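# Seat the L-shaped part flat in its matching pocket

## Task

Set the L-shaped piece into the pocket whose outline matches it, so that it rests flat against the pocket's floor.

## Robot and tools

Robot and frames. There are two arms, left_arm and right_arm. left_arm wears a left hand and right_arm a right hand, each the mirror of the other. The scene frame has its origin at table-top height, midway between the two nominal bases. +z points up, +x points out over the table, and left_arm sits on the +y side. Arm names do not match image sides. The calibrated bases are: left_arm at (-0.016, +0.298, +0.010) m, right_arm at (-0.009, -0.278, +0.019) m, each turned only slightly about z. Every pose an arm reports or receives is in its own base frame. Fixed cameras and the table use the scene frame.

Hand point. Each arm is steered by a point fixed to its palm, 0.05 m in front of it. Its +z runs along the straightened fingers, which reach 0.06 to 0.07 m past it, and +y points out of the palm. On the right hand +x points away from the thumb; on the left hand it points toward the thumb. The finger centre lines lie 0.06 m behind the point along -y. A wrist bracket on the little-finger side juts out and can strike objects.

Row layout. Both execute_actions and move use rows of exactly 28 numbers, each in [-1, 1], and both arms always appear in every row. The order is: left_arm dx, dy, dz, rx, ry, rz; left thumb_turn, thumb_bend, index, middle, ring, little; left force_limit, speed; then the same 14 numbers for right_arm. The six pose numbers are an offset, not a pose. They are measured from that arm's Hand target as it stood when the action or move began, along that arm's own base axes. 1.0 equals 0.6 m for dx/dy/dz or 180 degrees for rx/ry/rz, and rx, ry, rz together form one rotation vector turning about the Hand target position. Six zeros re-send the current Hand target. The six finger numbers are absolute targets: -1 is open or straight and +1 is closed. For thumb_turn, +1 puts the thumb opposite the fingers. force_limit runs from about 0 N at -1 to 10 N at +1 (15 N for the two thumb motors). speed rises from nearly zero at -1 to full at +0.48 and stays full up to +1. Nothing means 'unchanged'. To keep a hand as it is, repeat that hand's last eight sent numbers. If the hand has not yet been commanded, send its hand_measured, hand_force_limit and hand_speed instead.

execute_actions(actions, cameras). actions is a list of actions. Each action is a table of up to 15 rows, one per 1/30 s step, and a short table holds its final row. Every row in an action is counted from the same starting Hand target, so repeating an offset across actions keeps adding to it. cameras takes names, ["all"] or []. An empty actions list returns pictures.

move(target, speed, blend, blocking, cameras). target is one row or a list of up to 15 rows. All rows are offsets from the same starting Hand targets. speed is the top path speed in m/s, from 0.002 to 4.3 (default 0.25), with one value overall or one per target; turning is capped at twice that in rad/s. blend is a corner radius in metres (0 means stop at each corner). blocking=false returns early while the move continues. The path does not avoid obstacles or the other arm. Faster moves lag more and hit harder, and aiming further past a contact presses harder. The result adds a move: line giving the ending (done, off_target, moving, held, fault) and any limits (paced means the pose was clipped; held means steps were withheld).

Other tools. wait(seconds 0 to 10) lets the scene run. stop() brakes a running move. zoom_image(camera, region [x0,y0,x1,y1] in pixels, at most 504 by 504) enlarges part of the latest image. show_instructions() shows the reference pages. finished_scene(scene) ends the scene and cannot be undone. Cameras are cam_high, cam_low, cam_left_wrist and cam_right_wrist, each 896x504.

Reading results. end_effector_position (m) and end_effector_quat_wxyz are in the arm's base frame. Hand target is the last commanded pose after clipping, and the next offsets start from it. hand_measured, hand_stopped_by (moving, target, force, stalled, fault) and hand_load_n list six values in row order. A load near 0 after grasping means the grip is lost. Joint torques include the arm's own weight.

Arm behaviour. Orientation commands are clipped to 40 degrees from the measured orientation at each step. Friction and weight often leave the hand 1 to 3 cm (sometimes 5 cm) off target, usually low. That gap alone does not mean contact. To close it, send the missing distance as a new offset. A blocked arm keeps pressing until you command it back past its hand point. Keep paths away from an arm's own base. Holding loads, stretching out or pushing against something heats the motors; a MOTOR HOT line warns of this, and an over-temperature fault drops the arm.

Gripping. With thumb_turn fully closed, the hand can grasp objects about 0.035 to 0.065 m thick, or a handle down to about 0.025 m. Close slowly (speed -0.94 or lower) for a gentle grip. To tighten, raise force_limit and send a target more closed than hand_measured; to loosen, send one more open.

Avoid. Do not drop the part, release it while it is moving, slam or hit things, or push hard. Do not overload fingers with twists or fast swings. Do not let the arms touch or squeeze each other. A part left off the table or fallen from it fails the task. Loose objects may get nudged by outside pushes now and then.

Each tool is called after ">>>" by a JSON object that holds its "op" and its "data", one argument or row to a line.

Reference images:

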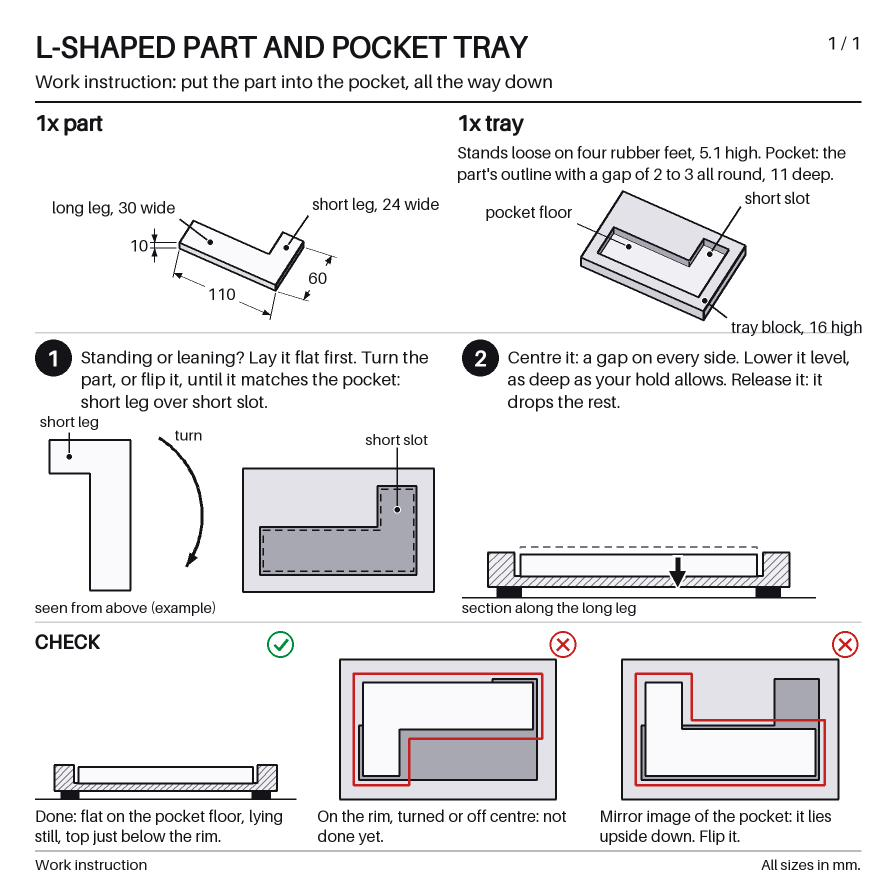

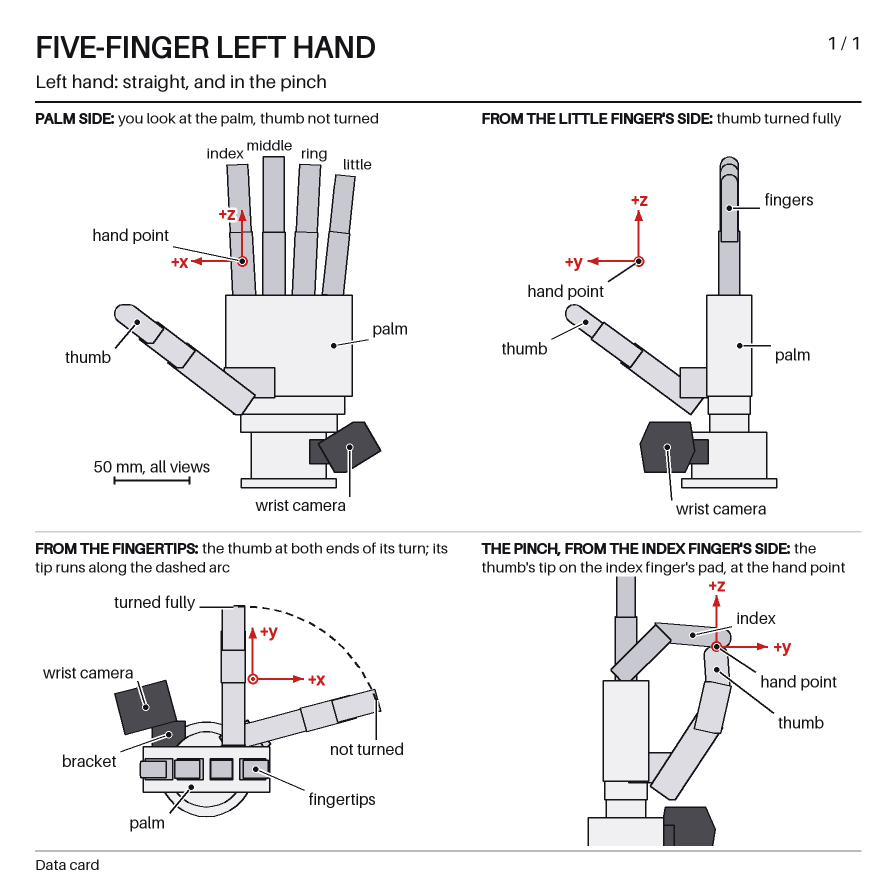

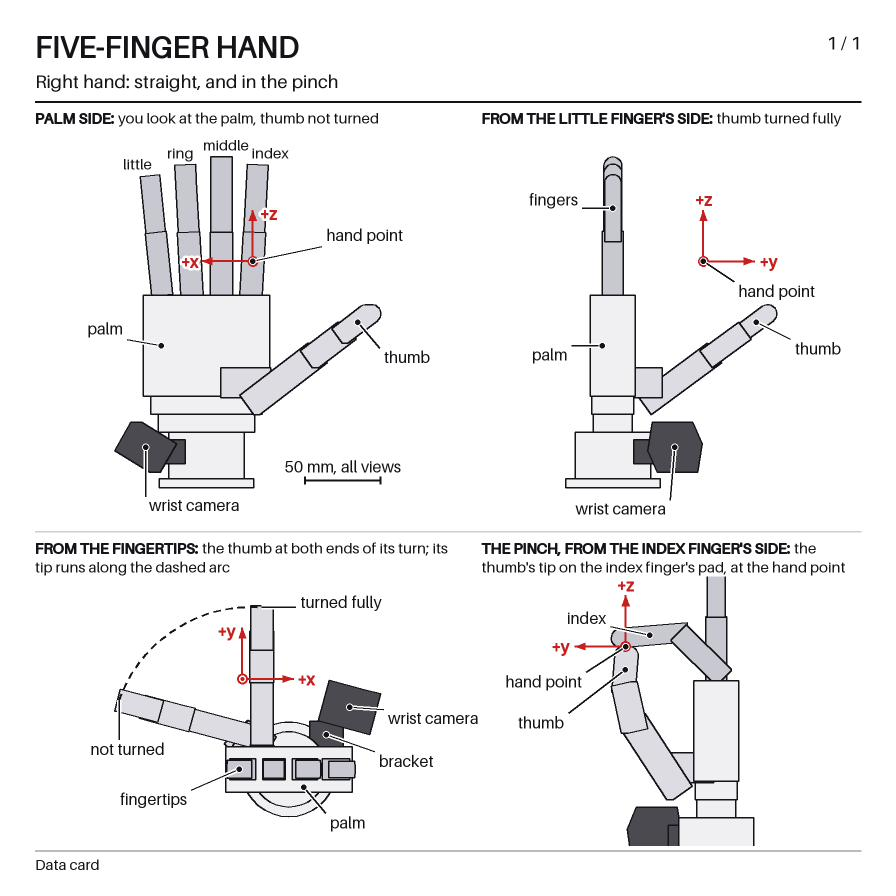

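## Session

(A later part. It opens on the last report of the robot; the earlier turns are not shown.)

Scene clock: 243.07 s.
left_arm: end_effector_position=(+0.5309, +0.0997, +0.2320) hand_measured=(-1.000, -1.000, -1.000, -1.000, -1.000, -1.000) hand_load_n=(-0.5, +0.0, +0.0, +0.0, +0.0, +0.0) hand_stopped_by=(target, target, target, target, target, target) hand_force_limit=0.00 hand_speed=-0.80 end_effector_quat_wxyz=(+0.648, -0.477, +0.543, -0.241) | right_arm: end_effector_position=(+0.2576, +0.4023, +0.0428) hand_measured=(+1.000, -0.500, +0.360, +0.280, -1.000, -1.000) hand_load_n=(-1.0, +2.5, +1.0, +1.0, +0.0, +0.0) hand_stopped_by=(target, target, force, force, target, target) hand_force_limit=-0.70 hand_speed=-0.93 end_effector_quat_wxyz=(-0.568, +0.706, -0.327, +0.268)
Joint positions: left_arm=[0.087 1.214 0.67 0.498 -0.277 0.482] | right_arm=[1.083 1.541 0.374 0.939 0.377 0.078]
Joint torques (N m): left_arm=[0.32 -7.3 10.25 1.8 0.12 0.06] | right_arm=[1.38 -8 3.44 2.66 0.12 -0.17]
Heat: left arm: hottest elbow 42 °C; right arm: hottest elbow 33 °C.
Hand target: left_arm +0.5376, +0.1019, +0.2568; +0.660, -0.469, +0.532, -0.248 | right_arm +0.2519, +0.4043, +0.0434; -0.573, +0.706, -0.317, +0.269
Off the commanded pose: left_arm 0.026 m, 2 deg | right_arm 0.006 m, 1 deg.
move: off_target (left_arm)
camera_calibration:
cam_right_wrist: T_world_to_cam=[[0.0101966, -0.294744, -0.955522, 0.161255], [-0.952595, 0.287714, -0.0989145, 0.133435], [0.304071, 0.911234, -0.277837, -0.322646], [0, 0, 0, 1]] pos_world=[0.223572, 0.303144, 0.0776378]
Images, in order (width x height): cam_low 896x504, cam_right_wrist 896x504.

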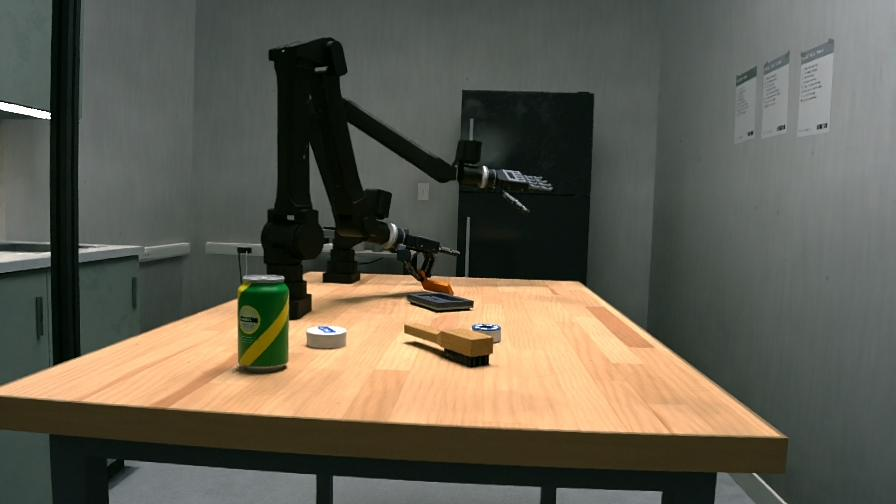

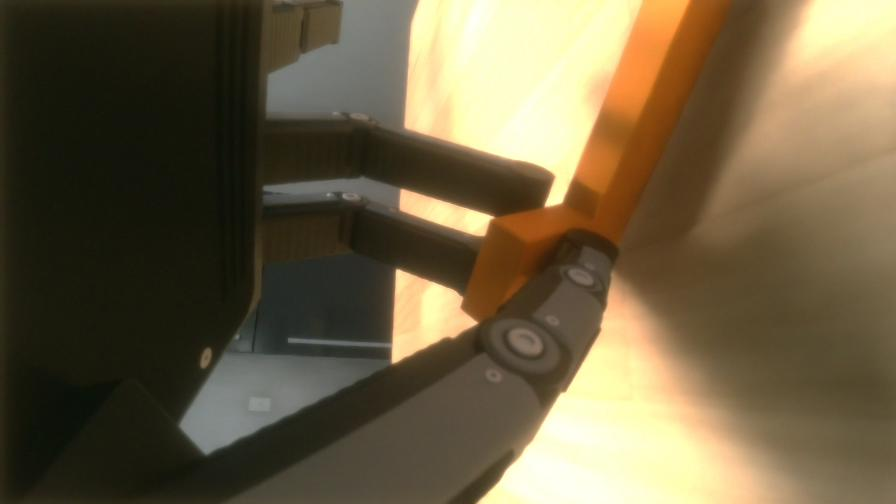

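>>> {"op": "move", "data": {
  "target": [0,0,0,0,0,0,-1,-1,-1,-1,-1,-1,0,-0.8,0,0,0,0,0,0,1,-0.5,0.1,0.1,-1,-1,-0.7,-0.93],
  "speed": 0.05,
  "cameras": ["cam_right_wrist","cam_low"]
}}

>>> {"op": "zoom_image", "data": {
  "camera": "cam_low",
  "region": [360, 210, 520, 320]
}}

Scene clock: 259.40 s.
left_arm: end_effector_position=(+0.5309, +0.0997, +0.2320) hand_measured=(-1.000, -1.000, -1.000, -1.000, -1.000, -1.000) hand_load_n=(+0.0, +0.0, +0.0, +0.0, +0.0, +0.0) hand_stopped_by=(target, target, target, target, target, target) hand_force_limit=0.00 hand_speed=-0.80 end_effector_quat_wxyz=(+0.648, -0.477, +0.543, -0.241) | right_arm: end_effector_position=(+0.2576, +0.4023, +0.0428) hand_measured=(+1.000, -0.500, +0.100, +0.100, -1.000, -1.000) hand_load_n=(+0.0, +0.0, +0.0, +0.0, -0.5, +0.0) hand_stopped_by=(target, target, target, target, target, target) hand_force_limit=-0.70 hand_speed=-0.93 end_effector_quat_wxyz=(-0.568, +0.706, -0.326, +0.268)
Joint positions: left_arm=[0.087 1.214 0.67 0.498 -0.277 0.482] | right_arm=[1.083 1.541 0.374 0.939 0.377 0.077]
Joint torques (N m): left_arm=[0.38 -7.36 10.24 1.8 0.12 0.06] | right_arm=[1.26 -7.94 3.44 2.69 0.13 -0.24]
Heat: left arm: hottest elbow 42 °C; right arm: hottest elbow 33 °C.
Hand target: left_arm +0.5376, +0.1019, +0.2568; +0.660, -0.469, +0.532, -0.248 | right_arm +0.2519, +0.4043, +0.0434; -0.573, +0.706, -0.318, +0.269
Off the commanded pose: left_arm 0.026 m, 2 deg | right_arm 0.006 m, 1 deg.
move: off_target (left_arm)
camera_calibration:
cam_right_wrist: T_world_to_cam=[[0.0106968, -0.295219, -0.95537, 0.161245], [-0.95259, 0.287524, -0.0995136, 0.133567], [0.30407, 0.91114, -0.278147, -0.322502], [0, 0, 0, 1]] pos_world=[0.223573, 0.303043, 0.0776372]
Images, in order (width x height): cam_low 896x504, cam_right_wrist 896x504.

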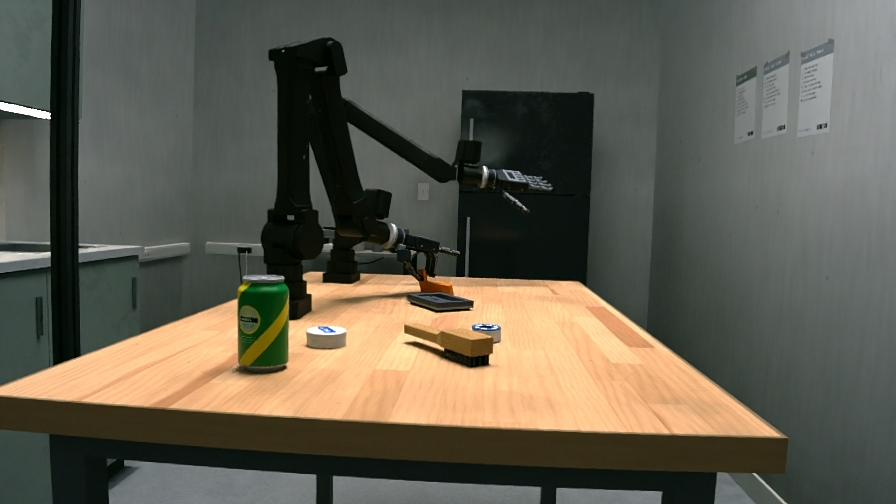

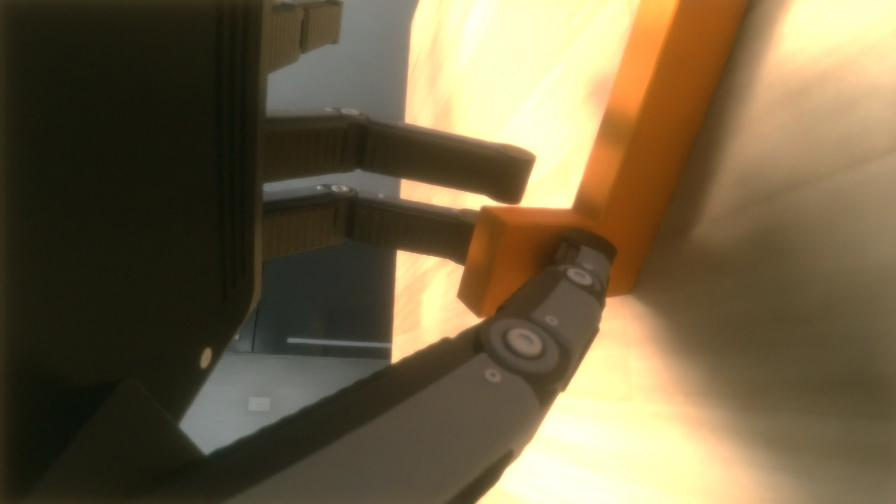

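Scaled by 3.150 from the camera's 896x504 image, which has a finer 1280x720 frame.

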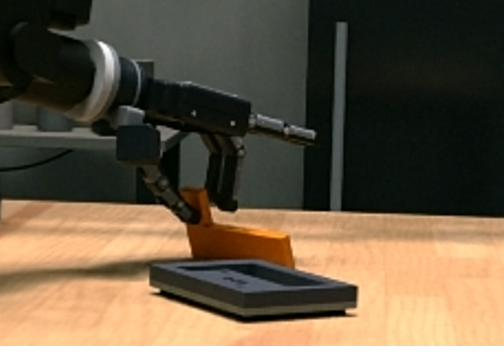

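>>> {"op": "move", "data": {
  "target": [0,0,0,0,0,0,-1,-1,-1,-1,-1,-1,0,-0.8,-0.023,-0.0193,-0.0067,0,0,0,1,-0.5,0.1,0.1,-1,-1,-0.7,-0.93],
  "speed": 0.04,
  "cameras": ["cam_right_wrist","cam_low"]
}}

>>> {"op": "zoom_image", "data": {
  "camera": "cam_low",
  "region": [360, 210, 520, 320]
}}

Scene clock: 273.63 s.
left_arm: end_effector_position=(+0.5309, +0.0997, +0.2320) hand_measured=(-1.000, -1.000, -1.000, -1.000, -1.000, -1.000) hand_load_n=(+0.0, +0.0, +0.0, +0.0, +0.0, +0.0) hand_stopped_by=(target, target, target, target, target, target) hand_force_limit=0.00 hand_speed=-0.80 end_effector_quat_wxyz=(+0.648, -0.477, +0.543, -0.241) | right_arm: end_effector_position=(+0.2432, +0.3897, +0.0333) hand_measured=(+1.000, -0.500, +0.100, +0.100, -1.000, -1.000) hand_load_n=(+0.5, +0.0, +0.0, +0.0, +0.0, +0.0) hand_stopped_by=(target, target, target, target, target, target) hand_force_limit=-0.70 hand_speed=-0.93 end_effector_quat_wxyz=(-0.563, +0.711, -0.324, +0.270)
Joint positions: left_arm=[0.087 1.214 0.67 0.498 -0.277 0.482] | right_arm=[1.108 1.541 0.328 0.971 0.402 0.077]
Joint torques (N m): left_arm=[0.38 -7.3 10.24 1.8 0.12 0.06] | right_arm=[1.2 -8.7 3.11 2.66 0.13 -0.15]
Heat: left arm: hottest elbow 42 °C; right arm: hottest elbow 33 °C.
Hand target: left_arm +0.5376, +0.1019, +0.2568; +0.660, -0.469, +0.532, -0.248 | right_arm +0.2380, +0.3927, +0.0394; -0.573, +0.706, -0.318, +0.269
Off the commanded pose: left_arm 0.026 m, 2 deg | right_arm 0.009 m, 2 deg.
move: off_target (left_arm)
camera_calibration:
cam_right_wrist: T_world_to_cam=[[0.010139, -0.309075, -0.950984, 0.154033], [-0.953111, 0.284668, -0.10268, 0.123857], [0.30245, 0.907434, -0.291696, -0.307098], [0, 0, 0, 1]] pos_world=[0.20937, 0.291021, 0.0696208]
Images, in order (width x height): cam_low 896x504, cam_right_wrist 896x504.

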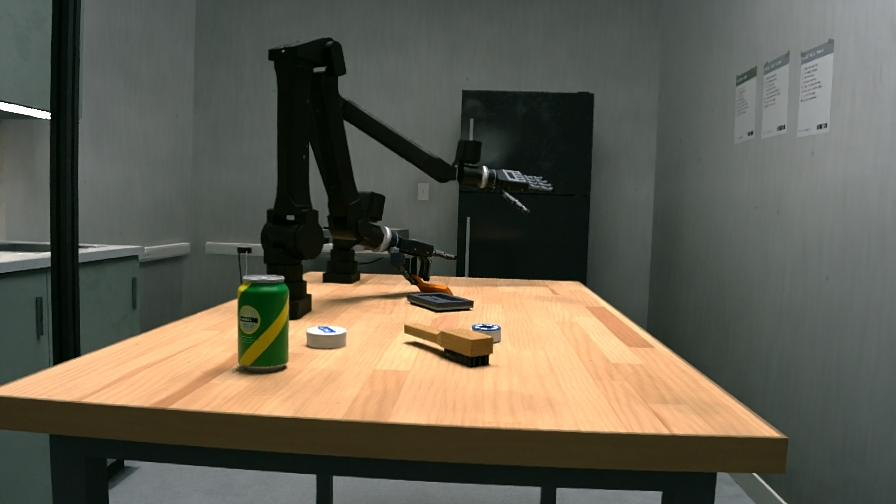

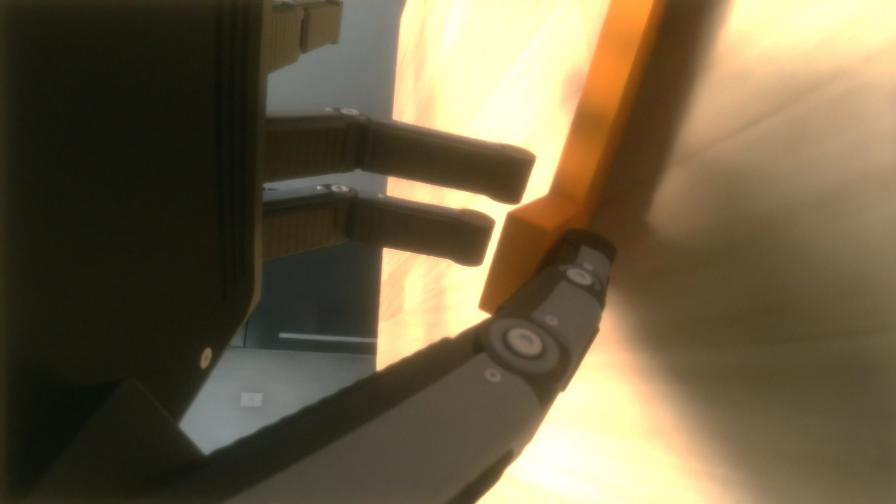

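Scaled by 3.150 from the camera's 896x504 image, which has a finer 1280x720 frame.

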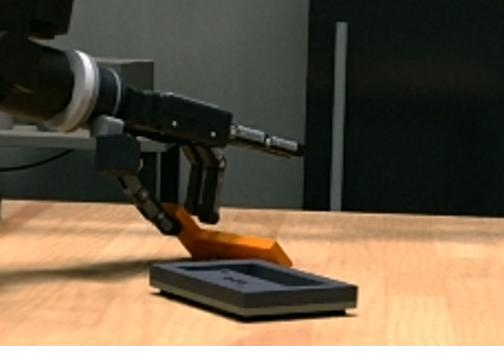

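>>> {"op": "move", "data": {
  "target": [
    [0,0,0,0,0,0,-1,-1,-1,-1,-1,-1,0,-0.8,0,0,0,0,0,0,1,-0.5,-0.7,-0.7,-1,-1,-0.2,-0.6],
    [0,0,0,0,0,0,-1,-1,-1,-1,-1,-1,0,-0.8,-0.0447,-0.0375,-0.0217,0,0,0,1,-0.5,-0.7,-0.7,-1,-1,-0.2,-0.6]
  ],
  "speed": 0.04,
  "cameras": ["cam_right_wrist","cam_low"]
}}

>>> {"op": "zoom_image", "data": {
  "camera": "cam_low",
  "region": [360, 210, 520, 320]
}}

Scene clock: 280.77 s.
left_arm: end_effector_position=(+0.5309, +0.0997, +0.2320) hand_measured=(-1.000, -1.000, -1.000, -1.000, -1.000, -1.000) hand_load_n=(+0.0, +0.0, +0.0, +0.0, +0.0, +0.0) hand_stopped_by=(target, target, target, target, target, target) hand_force_limit=0.00 hand_speed=-0.80 end_effector_quat_wxyz=(+0.648, -0.477, +0.543, -0.241) | right_arm: end_effector_position=(+0.2171, +0.3683, +0.0256) hand_measured=(+1.000, -0.500, -0.700, -0.700, -1.000, -1.000) hand_load_n=(+0.0, +0.0, +0.0, +0.0, +0.0, +0.0) hand_stopped_by=(target, target, target, target, target, target) hand_force_limit=-0.20 hand_speed=-0.60 end_effector_quat_wxyz=(-0.567, +0.709, -0.319, +0.274)
Joint positions: left_arm=[0.087 1.214 0.67 0.498 -0.277 0.482] | right_arm=[1.166 1.541 0.241 1.066 0.458 0.077]
Joint torques (N m): left_arm=[0.38 -7.3 10.24 1.8 0.12 0.06] | right_arm=[1.26 -6.59 2.45 2.58 0.14 -0.01]
Heat: left arm: hottest elbow 42 °C; right arm: hottest elbow 33 °C.
Hand target: left_arm +0.5376, +0.1019, +0.2568; +0.660, -0.469, +0.532, -0.248 | right_arm +0.2112, +0.3701, +0.0263; -0.573, +0.706, -0.318, +0.269
Off the commanded pose: left_arm 0.026 m, 2 deg | right_arm 0.006 m, 1 deg.
move: off_target (left_arm)
camera_calibration:
cam_right_wrist: T_world_to_cam=[[0.0257251, -0.307375, -0.951241, 0.136309], [-0.952303, 0.281899, -0.116844, 0.105587], [0.304068, 0.908875, -0.285462, -0.282977], [0, 0, 0, 1]] pos_world=[0.183089, 0.269323, 0.0612209]
Images, in order (width x height): cam_low 896x504, cam_right_wrist 896x504.

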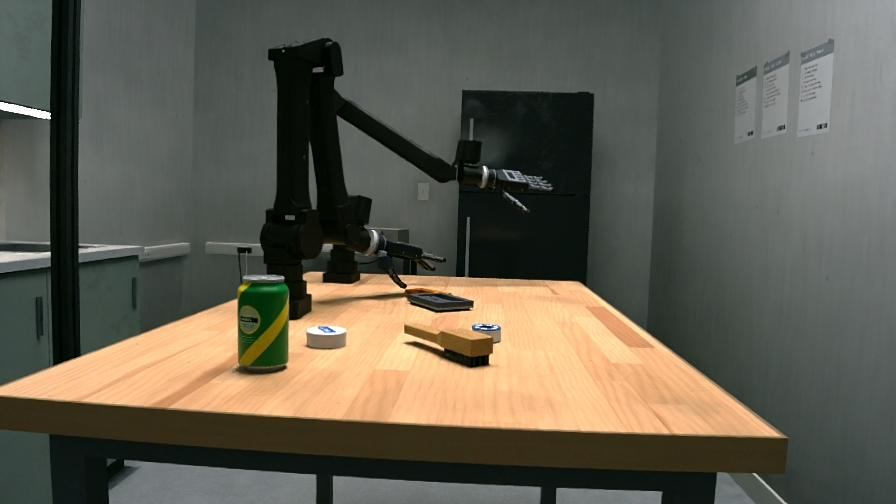

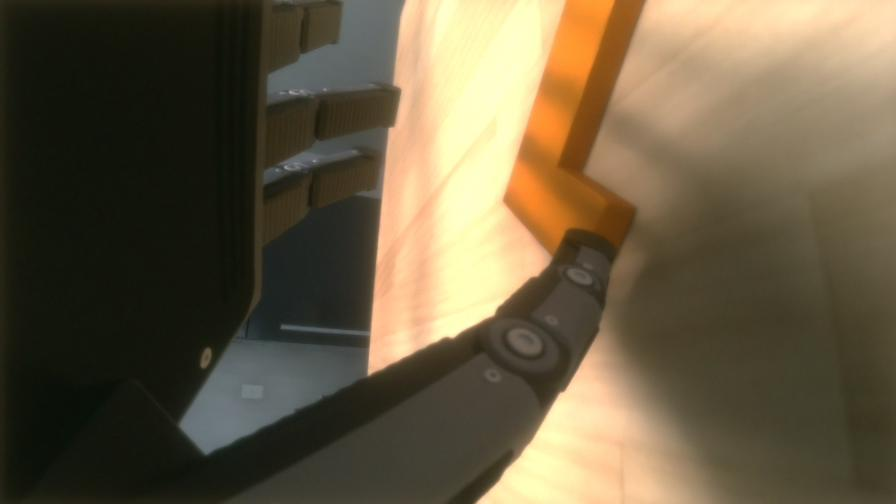

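Scaled by 3.150 from the camera's 896x504 image, which has a finer 1280x720 frame.

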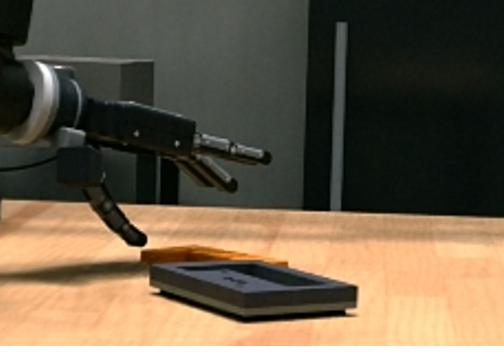

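>>> {"op": "move", "data": {
  "target": [
    [0,0,0,0,0,0,-1,-1,-1,-1,-1,-1,0,-0.8,-0.0128,-0.0107,0.0833,0,0,0,1,-0.5,-0.7,-0.7,-1,-1,-0.2,-0.6],
    [0,0,0,0,0,0,-1,-1,-1,-1,-1,-1,0,-0.8,0.0763,-0.0085,0.2228,-0.0679,0.0809,0,1,-0.5,-0.3,-0.3,-1,-1,-0.2,-0.5]
  ],
  "speed": [0.1,0.2],
  "blend": [0.01,0],
  "cameras": ["cam_right_wrist","cam_high"]
}}

>>> {"op": "zoom_image", "data": {
  "camera": "cam_right_wrist",
  "region": [560, 0, 896, 336]
}}

Scene clock: 294.27 s.
left_arm: end_effector_position=(+0.5309, +0.0997, +0.2320) hand_measured=(-1.000, -1.000, -1.000, -1.000, -1.000, -1.000) hand_load_n=(+0.0, +0.0, +0.0, +0.0, +0.0, +0.0) hand_stopped_by=(target, target, target, target, target, target) hand_force_limit=0.00 hand_speed=-0.80 end_effector_quat_wxyz=(+0.648, -0.477, +0.543, -0.241) | right_arm: end_effector_position=(+0.2437, +0.3520, +0.1343) hand_measured=(+1.000, -0.500, -0.300, -0.300, -1.000, -1.000) hand_load_n=(+0.0, +0.0, +0.0, +0.0, +0.0, +0.0) hand_stopped_by=(target, target, target, target, target, target) hand_force_limit=-0.20 hand_speed=-0.50 end_effector_quat_wxyz=(-0.434, +0.804, -0.350, +0.208)
Joint positions: left_arm=[0.087 1.214 0.67 0.498 -0.277 0.482] | right_arm=[0.983 1.03 0.601 -0.155 0.227 0.111]
Joint torques (N m): left_arm=[0.38 -7.3 10.24 1.8 0.12 0.06] | right_arm=[-1.03 -5.36 11.88 1.02 -0.07 0.02]
Heat: left arm: hottest elbow 42 °C; right arm: hottest elbow 32 °C.
Hand target: left_arm +0.5376, +0.1019, +0.2568; +0.660, -0.469, +0.532, -0.248 | right_arm +0.2570, +0.3652, +0.1601; -0.450, +0.791, -0.357, +0.209
Off the commanded pose: left_arm 0.026 m, 2 deg | right_arm 0.032 m, 3 deg.
move: off_target (left_arm, right_arm); target 2's new numbers were sent with right_arm's hand 0.032 m and 3 deg from that target
camera_calibration:
cam_right_wrist: T_world_to_cam=[[-0.206311, -0.523091, -0.826929, 0.349824], [-0.963013, 0.258248, 0.0769028, 0.133043], [0.173326, 0.812209, -0.557023, -0.142836], [0, 0, 0, 1]] pos_world=[0.225052, 0.264645, 0.199485]
Images, in order (width x height): cam_high 896x504, cam_right_wrist 896x504.

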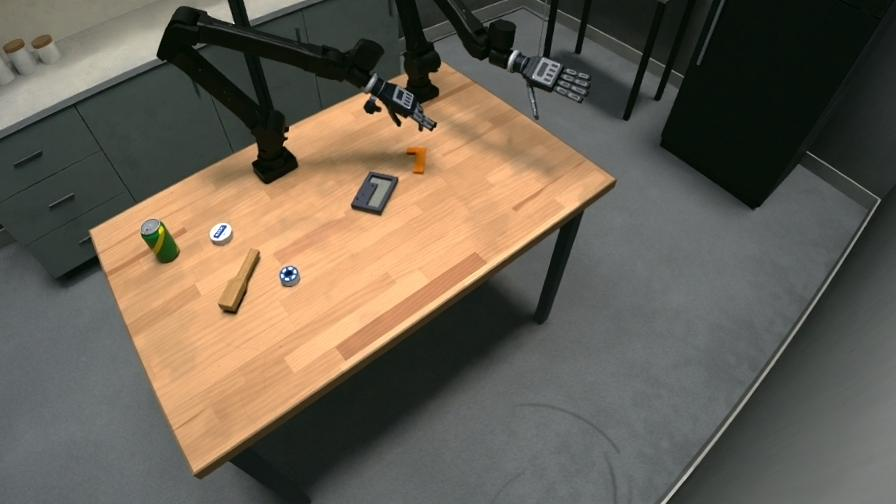

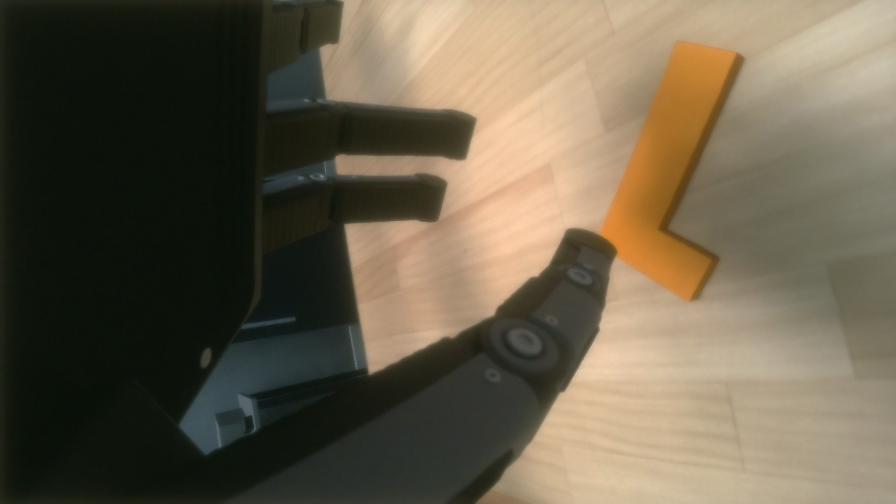

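Scaled by 1.500 from the camera's 896x504 image, which has a finer 1280x720 frame.

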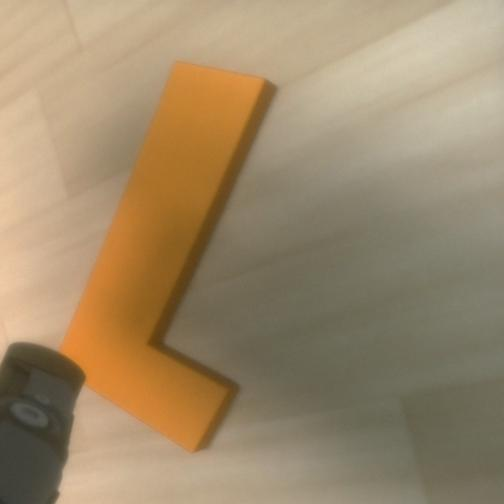

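>>> {"op": "move", "data": {
  "target": [0,0,0,0,0,0,-1,-1,-1,-1,-1,-1,0,-0.8,0.0158,0.0105,-0.1752,0,0,0.0267,1,-0.5,-0.3,-0.3,-1,-1,-0.2,-0.5],
  "speed": 0.15,
  "cameras": ["cam_right_wrist"]
}}

>>> {"op": "zoom_image", "data": {
  "camera": "cam_right_wrist",
  "region": [420, 0, 840, 420]
}}

Scene clock: 320.13 s.
left_arm: end_effector_position=(+0.5309, +0.0997, +0.2320) hand_measured=(-1.000, -1.000, -1.000, -1.000, -1.000, -1.000) hand_load_n=(+0.0, +0.0, +0.0, +0.5, +0.0, +0.0) hand_stopped_by=(target, target, target, target, target, target) hand_force_limit=0.00 hand_speed=-0.80 end_effector_quat_wxyz=(+0.648, -0.477, +0.543, -0.241) | right_arm: end_effector_position=(+0.2597, +0.3736, +0.0514) hand_measured=(+1.000, -0.500, -0.300, -0.300, -1.000, -1.000) hand_load_n=(+0.0, +0.0, +0.0, +0.0, +0.0, +0.0) hand_stopped_by=(target, target, target, target, target, target) hand_force_limit=-0.20 hand_speed=-0.50 end_effector_quat_wxyz=(-0.451, +0.811, -0.325, +0.183)
Joint positions: left_arm=[0.087 1.214 0.67 0.498 -0.277 0.482] | right_arm=[0.936 1.297 0.514 0.226 0.112 0.065]
Joint torques (N m): left_arm=[0.38 -7.3 10.24 1.8 0.12 0.06] | right_arm=[-1.38 -8.18 5.97 2.52 -0.13 -0.23]
Heat: left arm: hottest elbow 42 °C; right arm: hottest elbow 35 °C.
Hand target: left_arm +0.5376, +0.1019, +0.2568; +0.660, -0.469, +0.532, -0.248 | right_arm +0.2665, +0.3713, +0.0549; -0.458, +0.806, -0.324, +0.190
Off the commanded pose: left_arm 0.026 m, 2 deg | right_arm 0.008 m, 1 deg.
move: off_target (left_arm)
camera_calibration:
cam_right_wrist: T_world_to_cam=[[-0.175036, -0.513121, -0.840279, 0.284718], [-0.978658, 0.183998, 0.0915019, 0.18031], [0.107658, 0.838362, -0.534376, -0.203289], [0, 0, 0, 1]] pos_world=[0.248184, 0.283348, 0.114112]
Images, in order (width x height): cam_right_wrist 896x504.

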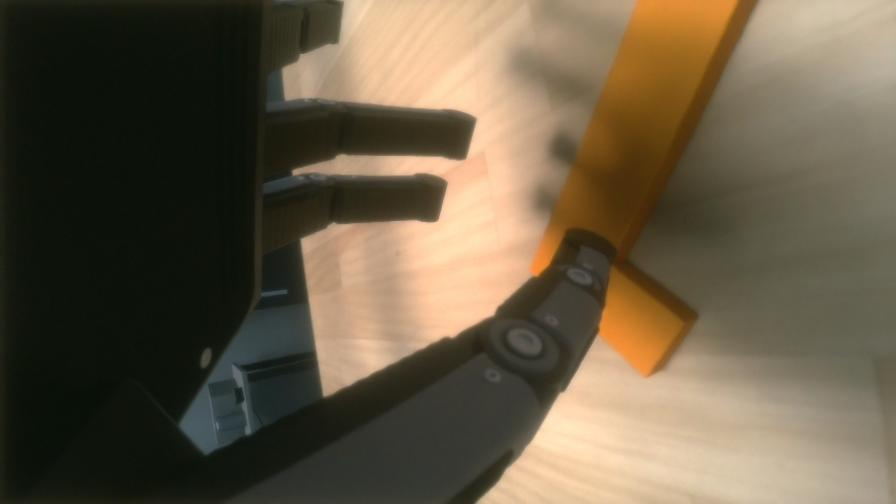

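Scaled by 1.200 from the camera's 896x504 image, which has a finer 1280x720 frame.

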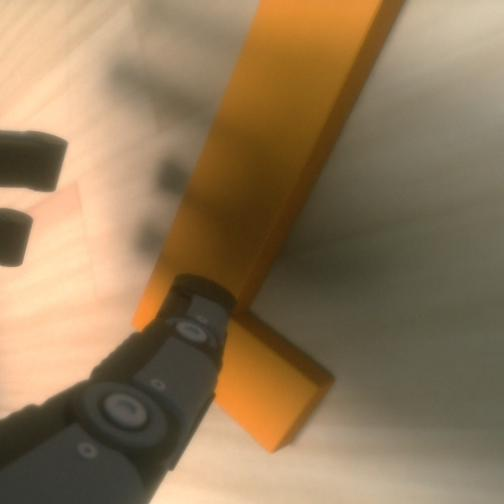

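>>> {"op": "move", "data": {
  "target": [0,0,0,0,0,0,-1,-1,-1,-1,-1,-1,0,-0.8,0.0092,-0.0052,-0.0282,0,0,0,1,-0.5,-0.3,-0.3,-1,-1,-0.2,-0.5],
  "speed": 0.08,
  "cameras": ["cam_right_wrist"]
}}

>>> {"op": "zoom_image", "data": {
  "camera": "cam_right_wrist",
  "region": [400, 0, 760, 420]
}}

Scene clock: 341.43 s.
left_arm: end_effector_position=(+0.5309, +0.0997, +0.2320) hand_measured=(-1.000, -1.000, -1.000, -1.000, -1.000, -1.000) hand_load_n=(-0.5, +0.0, +0.0, +0.0, +0.0, +0.0) hand_stopped_by=(target, target, target, target, target, target) hand_force_limit=0.00 hand_speed=-0.80 end_effector_quat_wxyz=(+0.648, -0.477, +0.543, -0.241) | right_arm: end_effector_position=(+0.2662, +0.3719, +0.0385) hand_measured=(+1.000, -0.500, -0.300, -0.300, -1.000, -1.000) hand_load_n=(+0.5, +0.0, +0.0, -0.5, +0.0, +0.0) hand_stopped_by=(target, target, target, target, target, target) hand_force_limit=-0.20 hand_speed=-0.50 end_effector_quat_wxyz=(-0.455, +0.809, -0.324, +0.184)
Joint positions: left_arm=[0.087 1.214 0.67 0.498 -0.277 0.482] | right_arm=[0.917 1.344 0.499 0.297 0.095 0.055]
Joint torques (N m): left_arm=[0.38 -7.3 10.24 1.8 0.12 0.06] | right_arm=[-1.38 -7.88 5.52 2.37 -0.15 -0.24]
Heat: left arm: hottest elbow 43 °C; right arm: hottest elbow 35 °C.
Hand target: left_arm +0.5376, +0.1019, +0.2568; +0.660, -0.469, +0.532, -0.248 | right_arm +0.2719, +0.3682, +0.0380; -0.458, +0.806, -0.324, +0.190
Off the commanded pose: left_arm 0.026 m, 2 deg | right_arm 0.007 m, 1 deg.
move: off_target (left_arm)
camera_calibration:
cam_right_wrist: T_world_to_cam=[[-0.170468, -0.506737, -0.845079, 0.270715], [-0.979167, 0.18314, 0.0876987, 0.188892], [0.110328, 0.842424, -0.5274, -0.211975], [0, 0, 0, 1]] pos_world=[0.254492, 0.28116, 0.100414]
Images, in order (width x height): cam_right_wrist 896x504.

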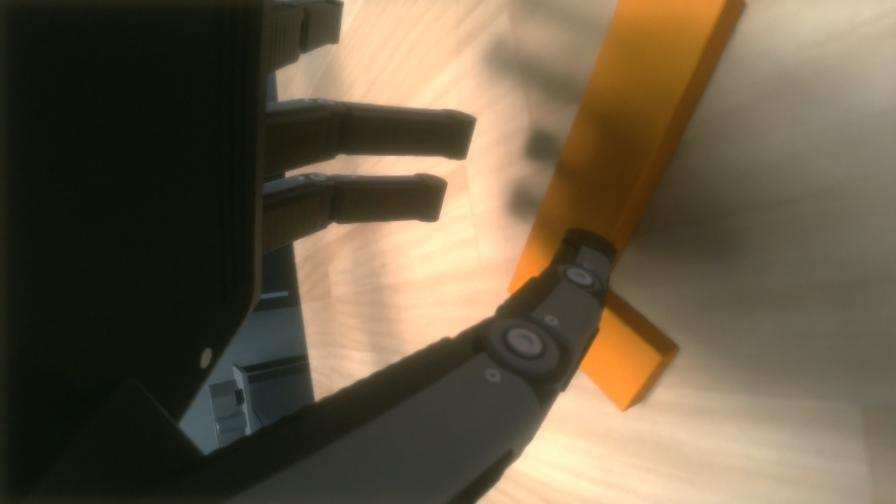

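Scaled by 1.200 from the camera's 896x504 image, which has a finer 1280x720 frame.

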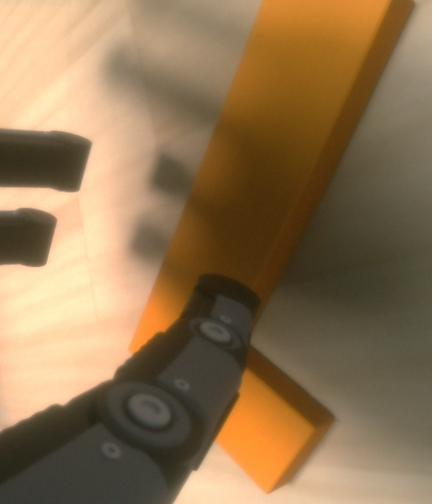

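>>> {"op": "move", "data": {
  "target": [0,0,0,0,0,0,-1,-1,-1,-1,-1,-1,0,-0.8,-0.0035,-0.0042,-0.03,0,0,0,1,-0.5,-0.3,-0.3,-1,-1,-0.2,-0.5],
  "speed": 0.06,
  "cameras": ["cam_right_wrist"]
}}

>>> {"op": "zoom_image", "data": {
  "camera": "cam_right_wrist",
  "region": [400, 0, 760, 480]
}}

Scene clock: 349.43 s.
left_arm: end_effector_position=(+0.5309, +0.0997, +0.2320) hand_measured=(-1.000, -1.000, -1.000, -1.000, -1.000, -1.000) hand_load_n=(+0.0, +0.0, +0.0, +0.0, +0.0, +0.0) hand_stopped_by=(target, target, target, target, target, target) hand_force_limit=0.00 hand_speed=-0.80 end_effector_quat_wxyz=(+0.648, -0.477, +0.543, -0.241) | right_arm: end_effector_position=(+0.2646, +0.3697, +0.0207) hand_measured=(+1.000, -0.500, -0.300, -0.300, -1.000, -1.000) hand_load_n=(+0.0, +0.0, +0.0, +0.0, +0.0, +0.0) hand_stopped_by=(target, target, target, target, target, target) hand_force_limit=-0.20 hand_speed=-0.50 end_effector_quat_wxyz=(-0.456, +0.808, -0.324, +0.184)
Joint positions: left_arm=[0.087 1.214 0.67 0.498 -0.277 0.482] | right_arm=[0.917 1.394 0.474 0.374 0.095 0.055]
Joint torques (N m): left_arm=[0.32 -7.3 10.24 1.81 0.12 0.06] | right_arm=[-1.2 -7.77 4.94 2.41 -0.13 -0.24]
Heat: left arm: hottest elbow 43 °C; right arm: hottest elbow 35 °C.
Hand target: left_arm +0.5376, +0.1019, +0.2568; +0.660, -0.469, +0.532, -0.248 | right_arm +0.2699, +0.3657, +0.0200; -0.459, +0.806, -0.324, +0.190
Off the commanded pose: left_arm 0.026 m, 2 deg | right_arm 0.007 m, 1 deg.
move: off_target (left_arm)
camera_calibration:
cam_right_wrist: T_world_to_cam=[[-0.169588, -0.50618, -0.84559, 0.253865], [-0.979287, 0.182864, 0.0869371, 0.189284], [0.110622, 0.842818, -0.526707, -0.219469], [0, 0, 0, 1]] pos_world=[0.252693, 0.278861, 0.0826141]
Images, in order (width x height): cam_right_wrist 896x504.

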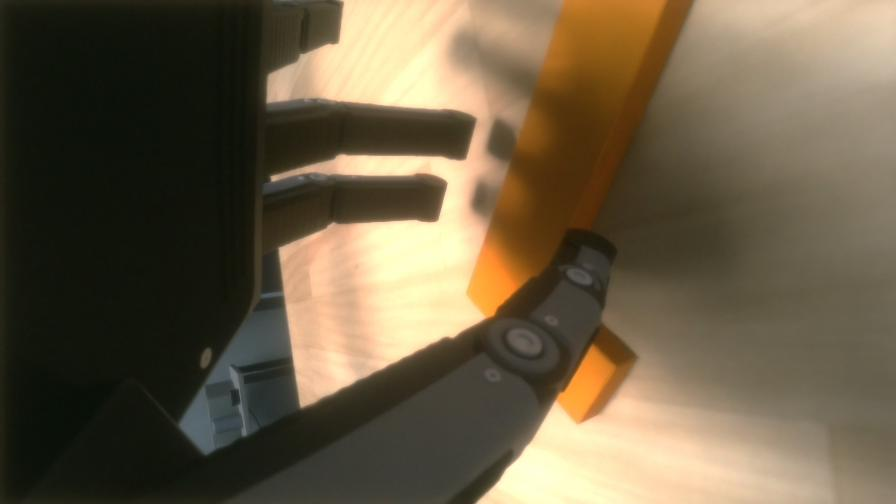

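Scaled by 1.050 from the camera's 896x504 image, which has a finer 1280x720 frame.

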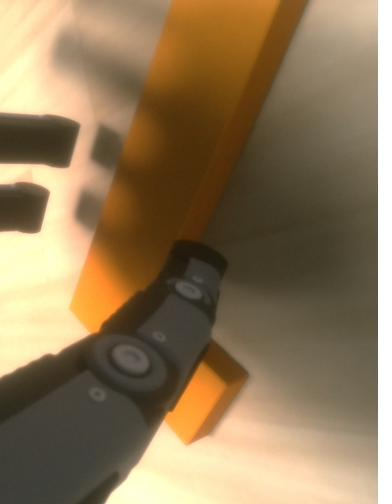

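>>> {"op": "move", "data": {
  "target": [0,0,0,0,0,0,-1,-1,-1,-1,-1,-1,0,-0.8,0,0,-0.0255,0,0,0,1,-0.5,-0.3,-0.3,-1,-1,-0.2,-0.5],
  "speed": 0.04,
  "cameras": ["cam_right_wrist"]
}}

>>> {"op": "zoom_image", "data": {
  "camera": "cam_right_wrist",
  "region": [300, 0, 760, 480]
}}

Scene clock: 359.70 s.
left_arm: end_effector_position=(+0.5309, +0.0997, +0.2320) hand_measured=(-1.000, -1.000, -1.000, -1.000, -1.000, -1.000) hand_load_n=(+0.0, +0.0, +0.0, +0.0, +0.0, +0.0) hand_stopped_by=(target, target, target, target, target, target) hand_force_limit=0.00 hand_speed=-0.80 end_effector_quat_wxyz=(+0.648, -0.477, +0.543, -0.241) | right_arm: end_effector_position=(+0.2656, +0.3710, +0.0080) hand_measured=(+1.000, -0.500, -0.300, -0.300, -1.000, -1.000) hand_load_n=(+0.0, +0.0, +0.0, +0.0, +0.0, +0.0) hand_stopped_by=(target, target, target, target, target, target) hand_force_limit=-0.20 hand_speed=-0.50 end_effector_quat_wxyz=(-0.459, +0.807, -0.323, +0.185)
Joint positions: left_arm=[0.087 1.214 0.67 0.498 -0.277 0.482] | right_arm=[0.917 1.445 0.463 0.443 0.095 0.055]
Joint torques (N m): left_arm=[0.38 -7.3 10.24 1.8 0.12 0.06] | right_arm=[-1.38 -7.59 4.51 2.44 -0.13 -0.22]
Heat: left arm: hottest elbow 43 °C; right arm: hottest elbow 35 °C.
Hand target: left_arm +0.5376, +0.1019, +0.2568; +0.660, -0.469, +0.532, -0.248 | right_arm +0.2699, +0.3658, +0.0048; -0.459, +0.805, -0.324, +0.190
Off the commanded pose: left_arm 0.026 m, 2 deg | right_arm 0.008 m, 1 deg.
move: off_target (left_arm)
camera_calibration:
cam_right_wrist: T_world_to_cam=[[-0.166011, -0.501556, -0.849048, 0.241306], [-0.979651, 0.182366, 0.0838193, 0.191493], [0.112798, 0.845686, -0.521624, -0.229119], [0, 0, 0, 1]] pos_world=[0.2535, 0.279869, 0.0693157]
Images, in order (width x height): cam_right_wrist 896x504.

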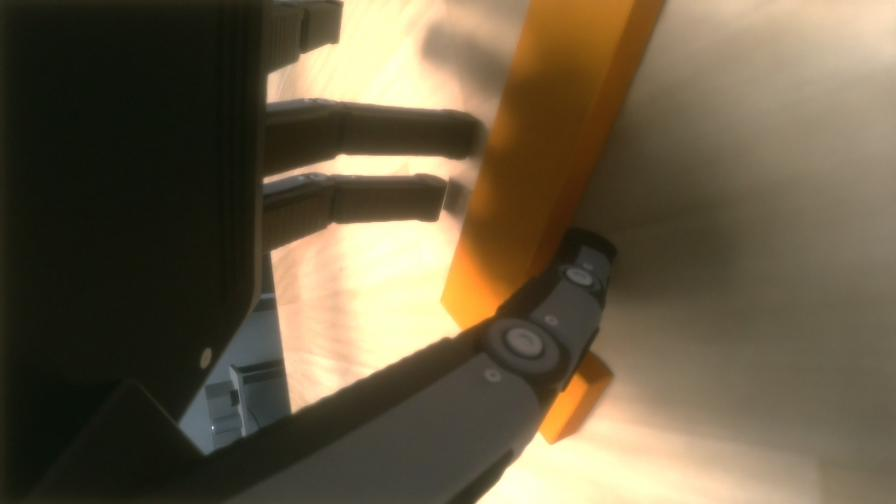

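Scaled by 1.050 from the camera's 896x504 image, which has a finer 1280x720 frame.

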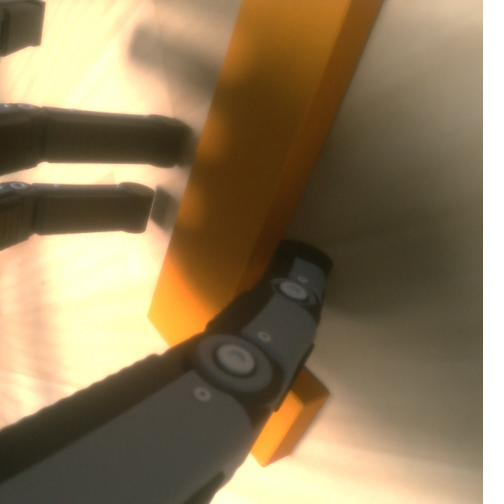

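>>> {"op": "move", "data": {
  "target": [
    [0,0,0,0,0,0,-1,-1,-1,-1,-1,-1,0,-0.8,0,0,0,0,0,0,1,-0.5,0.3,0.3,-1,-1,-0.6,-0.92],
    [0,0,0,0,0,0,-1,-1,-1,-1,-1,-1,0,-0.8,0,0,0,0,0,0,1,-0.5,0.4,0.4,-1,-1,-0.2,-0.92]
  ],
  "speed": 0.04,
  "cameras": ["cam_right_wrist"]
}}

Scene clock: 365.37 s.
left_arm: end_effector_position=(+0.5309, +0.0997, +0.2320) hand_measured=(-1.000, -1.000, -1.000, -1.000, -1.000, -1.000) hand_load_n=(+0.0, +0.0, +0.0, +0.0, +0.0, +0.0) hand_stopped_by=(target, target, target, target, target, target) hand_force_limit=0.00 hand_speed=-0.80 end_effector_quat_wxyz=(+0.648, -0.477, +0.543, -0.241) | right_arm: end_effector_position=(+0.2663, +0.3719, +0.0090) hand_measured=(+1.000, -0.502, +0.040, +0.018, -1.000, -1.000) hand_load_n=(-1.0, +5.0, +4.0, +4.5, +0.0, +0.0) hand_stopped_by=(target, target, force, force, target, target) hand_force_limit=-0.20 hand_speed=-0.92 end_effector_quat_wxyz=(-0.461, +0.805, -0.323, +0.186)
Joint positions: left_arm=[0.087 1.214 0.67 0.498 -0.277 0.482] | right_arm=[0.917 1.445 0.463 0.449 0.095 0.055]
Joint torques (N m): left_arm=[0.32 -7.3 10.24 1.78 0.12 0.06] | right_arm=[-1.2 -7.65 4.51 2.17 -0.13 -0.22]
Heat: left arm: hottest elbow 43 °C; right arm: hottest elbow 34 °C.
Hand target: left_arm +0.5376, +0.1019, +0.2568; +0.660, -0.469, +0.532, -0.248 | right_arm +0.2699, +0.3657, +0.0048; -0.459, +0.805, -0.324, +0.190
Off the commanded pose: left_arm 0.026 m, 2 deg | right_arm 0.008 m, 1 deg.
move: off_target (left_arm)
camera_calibration:
cam_right_wrist: T_world_to_cam=[[-0.163048, -0.497719, -0.851875, 0.240574], [-0.979932, 0.182049, 0.0811935, 0.192171], [0.114671, 0.848018, -0.517413, -0.2308], [0, 0, 0, 1]] pos_world=[0.254006, 0.280477, 0.0699171]
Images, in order (width x height): cam_right_wrist 896x504.

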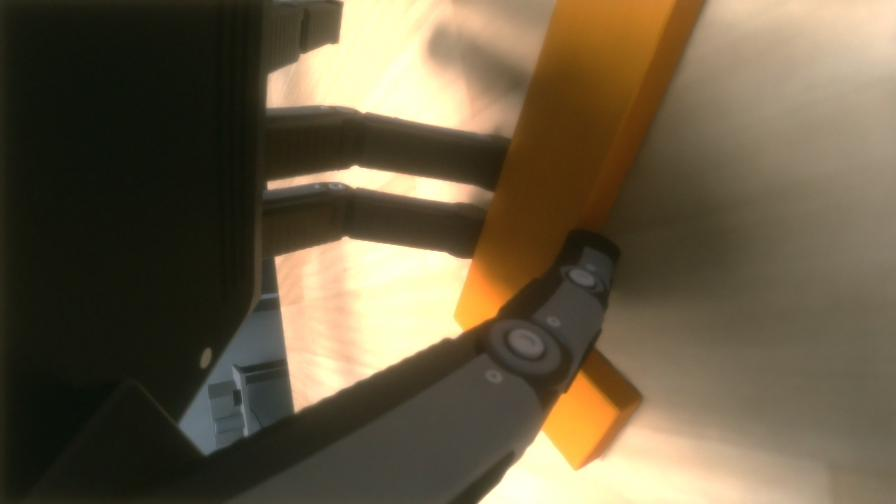

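>>> {"op": "move", "data": {
  "target": [
    [0,0,0,0,0,0,-1,-1,-1,-1,-1,-1,0,-0.8,0,0,0.1,0,0,0,1,-0.5,0.4,0.4,-1,-1,-0.2,-0.92],
    [0,0,0,0,0,0,-1,-1,-1,-1,-1,-1,0,-0.8,0.02,0,0.27,0,0,0,1,-0.5,0.4,0.4,-1,-1,-0.2,-0.92]
  ],
  "speed": [0.08, 0.2],
  "blend": [0.03, 0],
  "cameras": ["cam_right_wrist"]
}}

Scene clock: 386.13 s.
left_arm: end_effector_position=(+0.5309, +0.0997, +0.2320) hand_measured=(-1.000, -1.000, -1.000, -1.000, -1.000, -1.000) hand_load_n=(-0.5, -0.5, +0.0, +0.0, +0.0, +0.0) hand_stopped_by=(target, target, target, target, target, target) hand_force_limit=0.00 hand_speed=-0.80 end_effector_quat_wxyz=(+0.648, -0.477, +0.543, -0.241) | right_arm: end_effector_position=(+0.2652, +0.3561, +0.1400) hand_measured=(+1.000, -0.502, +0.040, +0.018, -1.000, -1.000) hand_load_n=(-0.5, +6.0, +3.5, +4.0, +0.0, +0.0) hand_stopped_by=(target, target, force, force, target, target) hand_force_limit=-0.20 hand_speed=-0.92 end_effector_quat_wxyz=(-0.443, +0.815, -0.326, +0.180)
Joint positions: left_arm=[0.087 1.214 0.67 0.498 -0.277 0.482] | right_arm=[0.888 1.076 0.645 -0.143 0.071 0.04]
Joint torques (N m): left_arm=[0.38 -7.36 10.24 1.8 0.12 0.06] | right_arm=[-1.2 -6.3 11.77 1.17 -0.16 -0.27]
Heat: left arm: hottest elbow 43 °C; right arm: hottest elbow 34 °C.
Hand target: left_arm +0.5376, +0.1019, +0.2568; +0.660, -0.469, +0.532, -0.248 | right_arm +0.2818, +0.3657, +0.1666; -0.458, +0.806, -0.324, +0.190
Off the commanded pose: left_arm 0.026 m, 2 deg | right_arm 0.033 m, 2 deg.
move: off_target (left_arm, right_arm)
camera_calibration:
cam_right_wrist: T_world_to_cam=[[-0.185365, -0.525628, -0.830274, 0.356986], [-0.977514, 0.185067, 0.101075, 0.178819], [0.100528, 0.83034, -0.548114, -0.135216], [0, 0, 0, 1]] pos_world=[0.254563, 0.266824, 0.204209]
Images, in order (width x height): cam_right_wrist 896x504.

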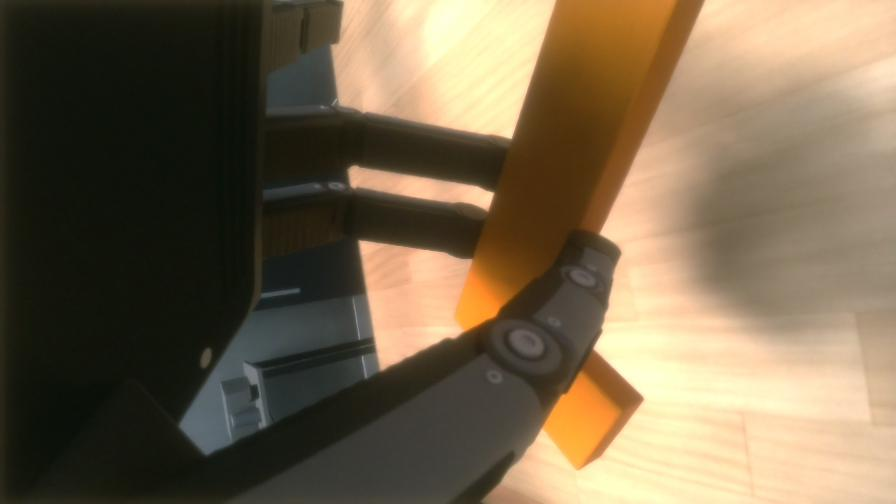

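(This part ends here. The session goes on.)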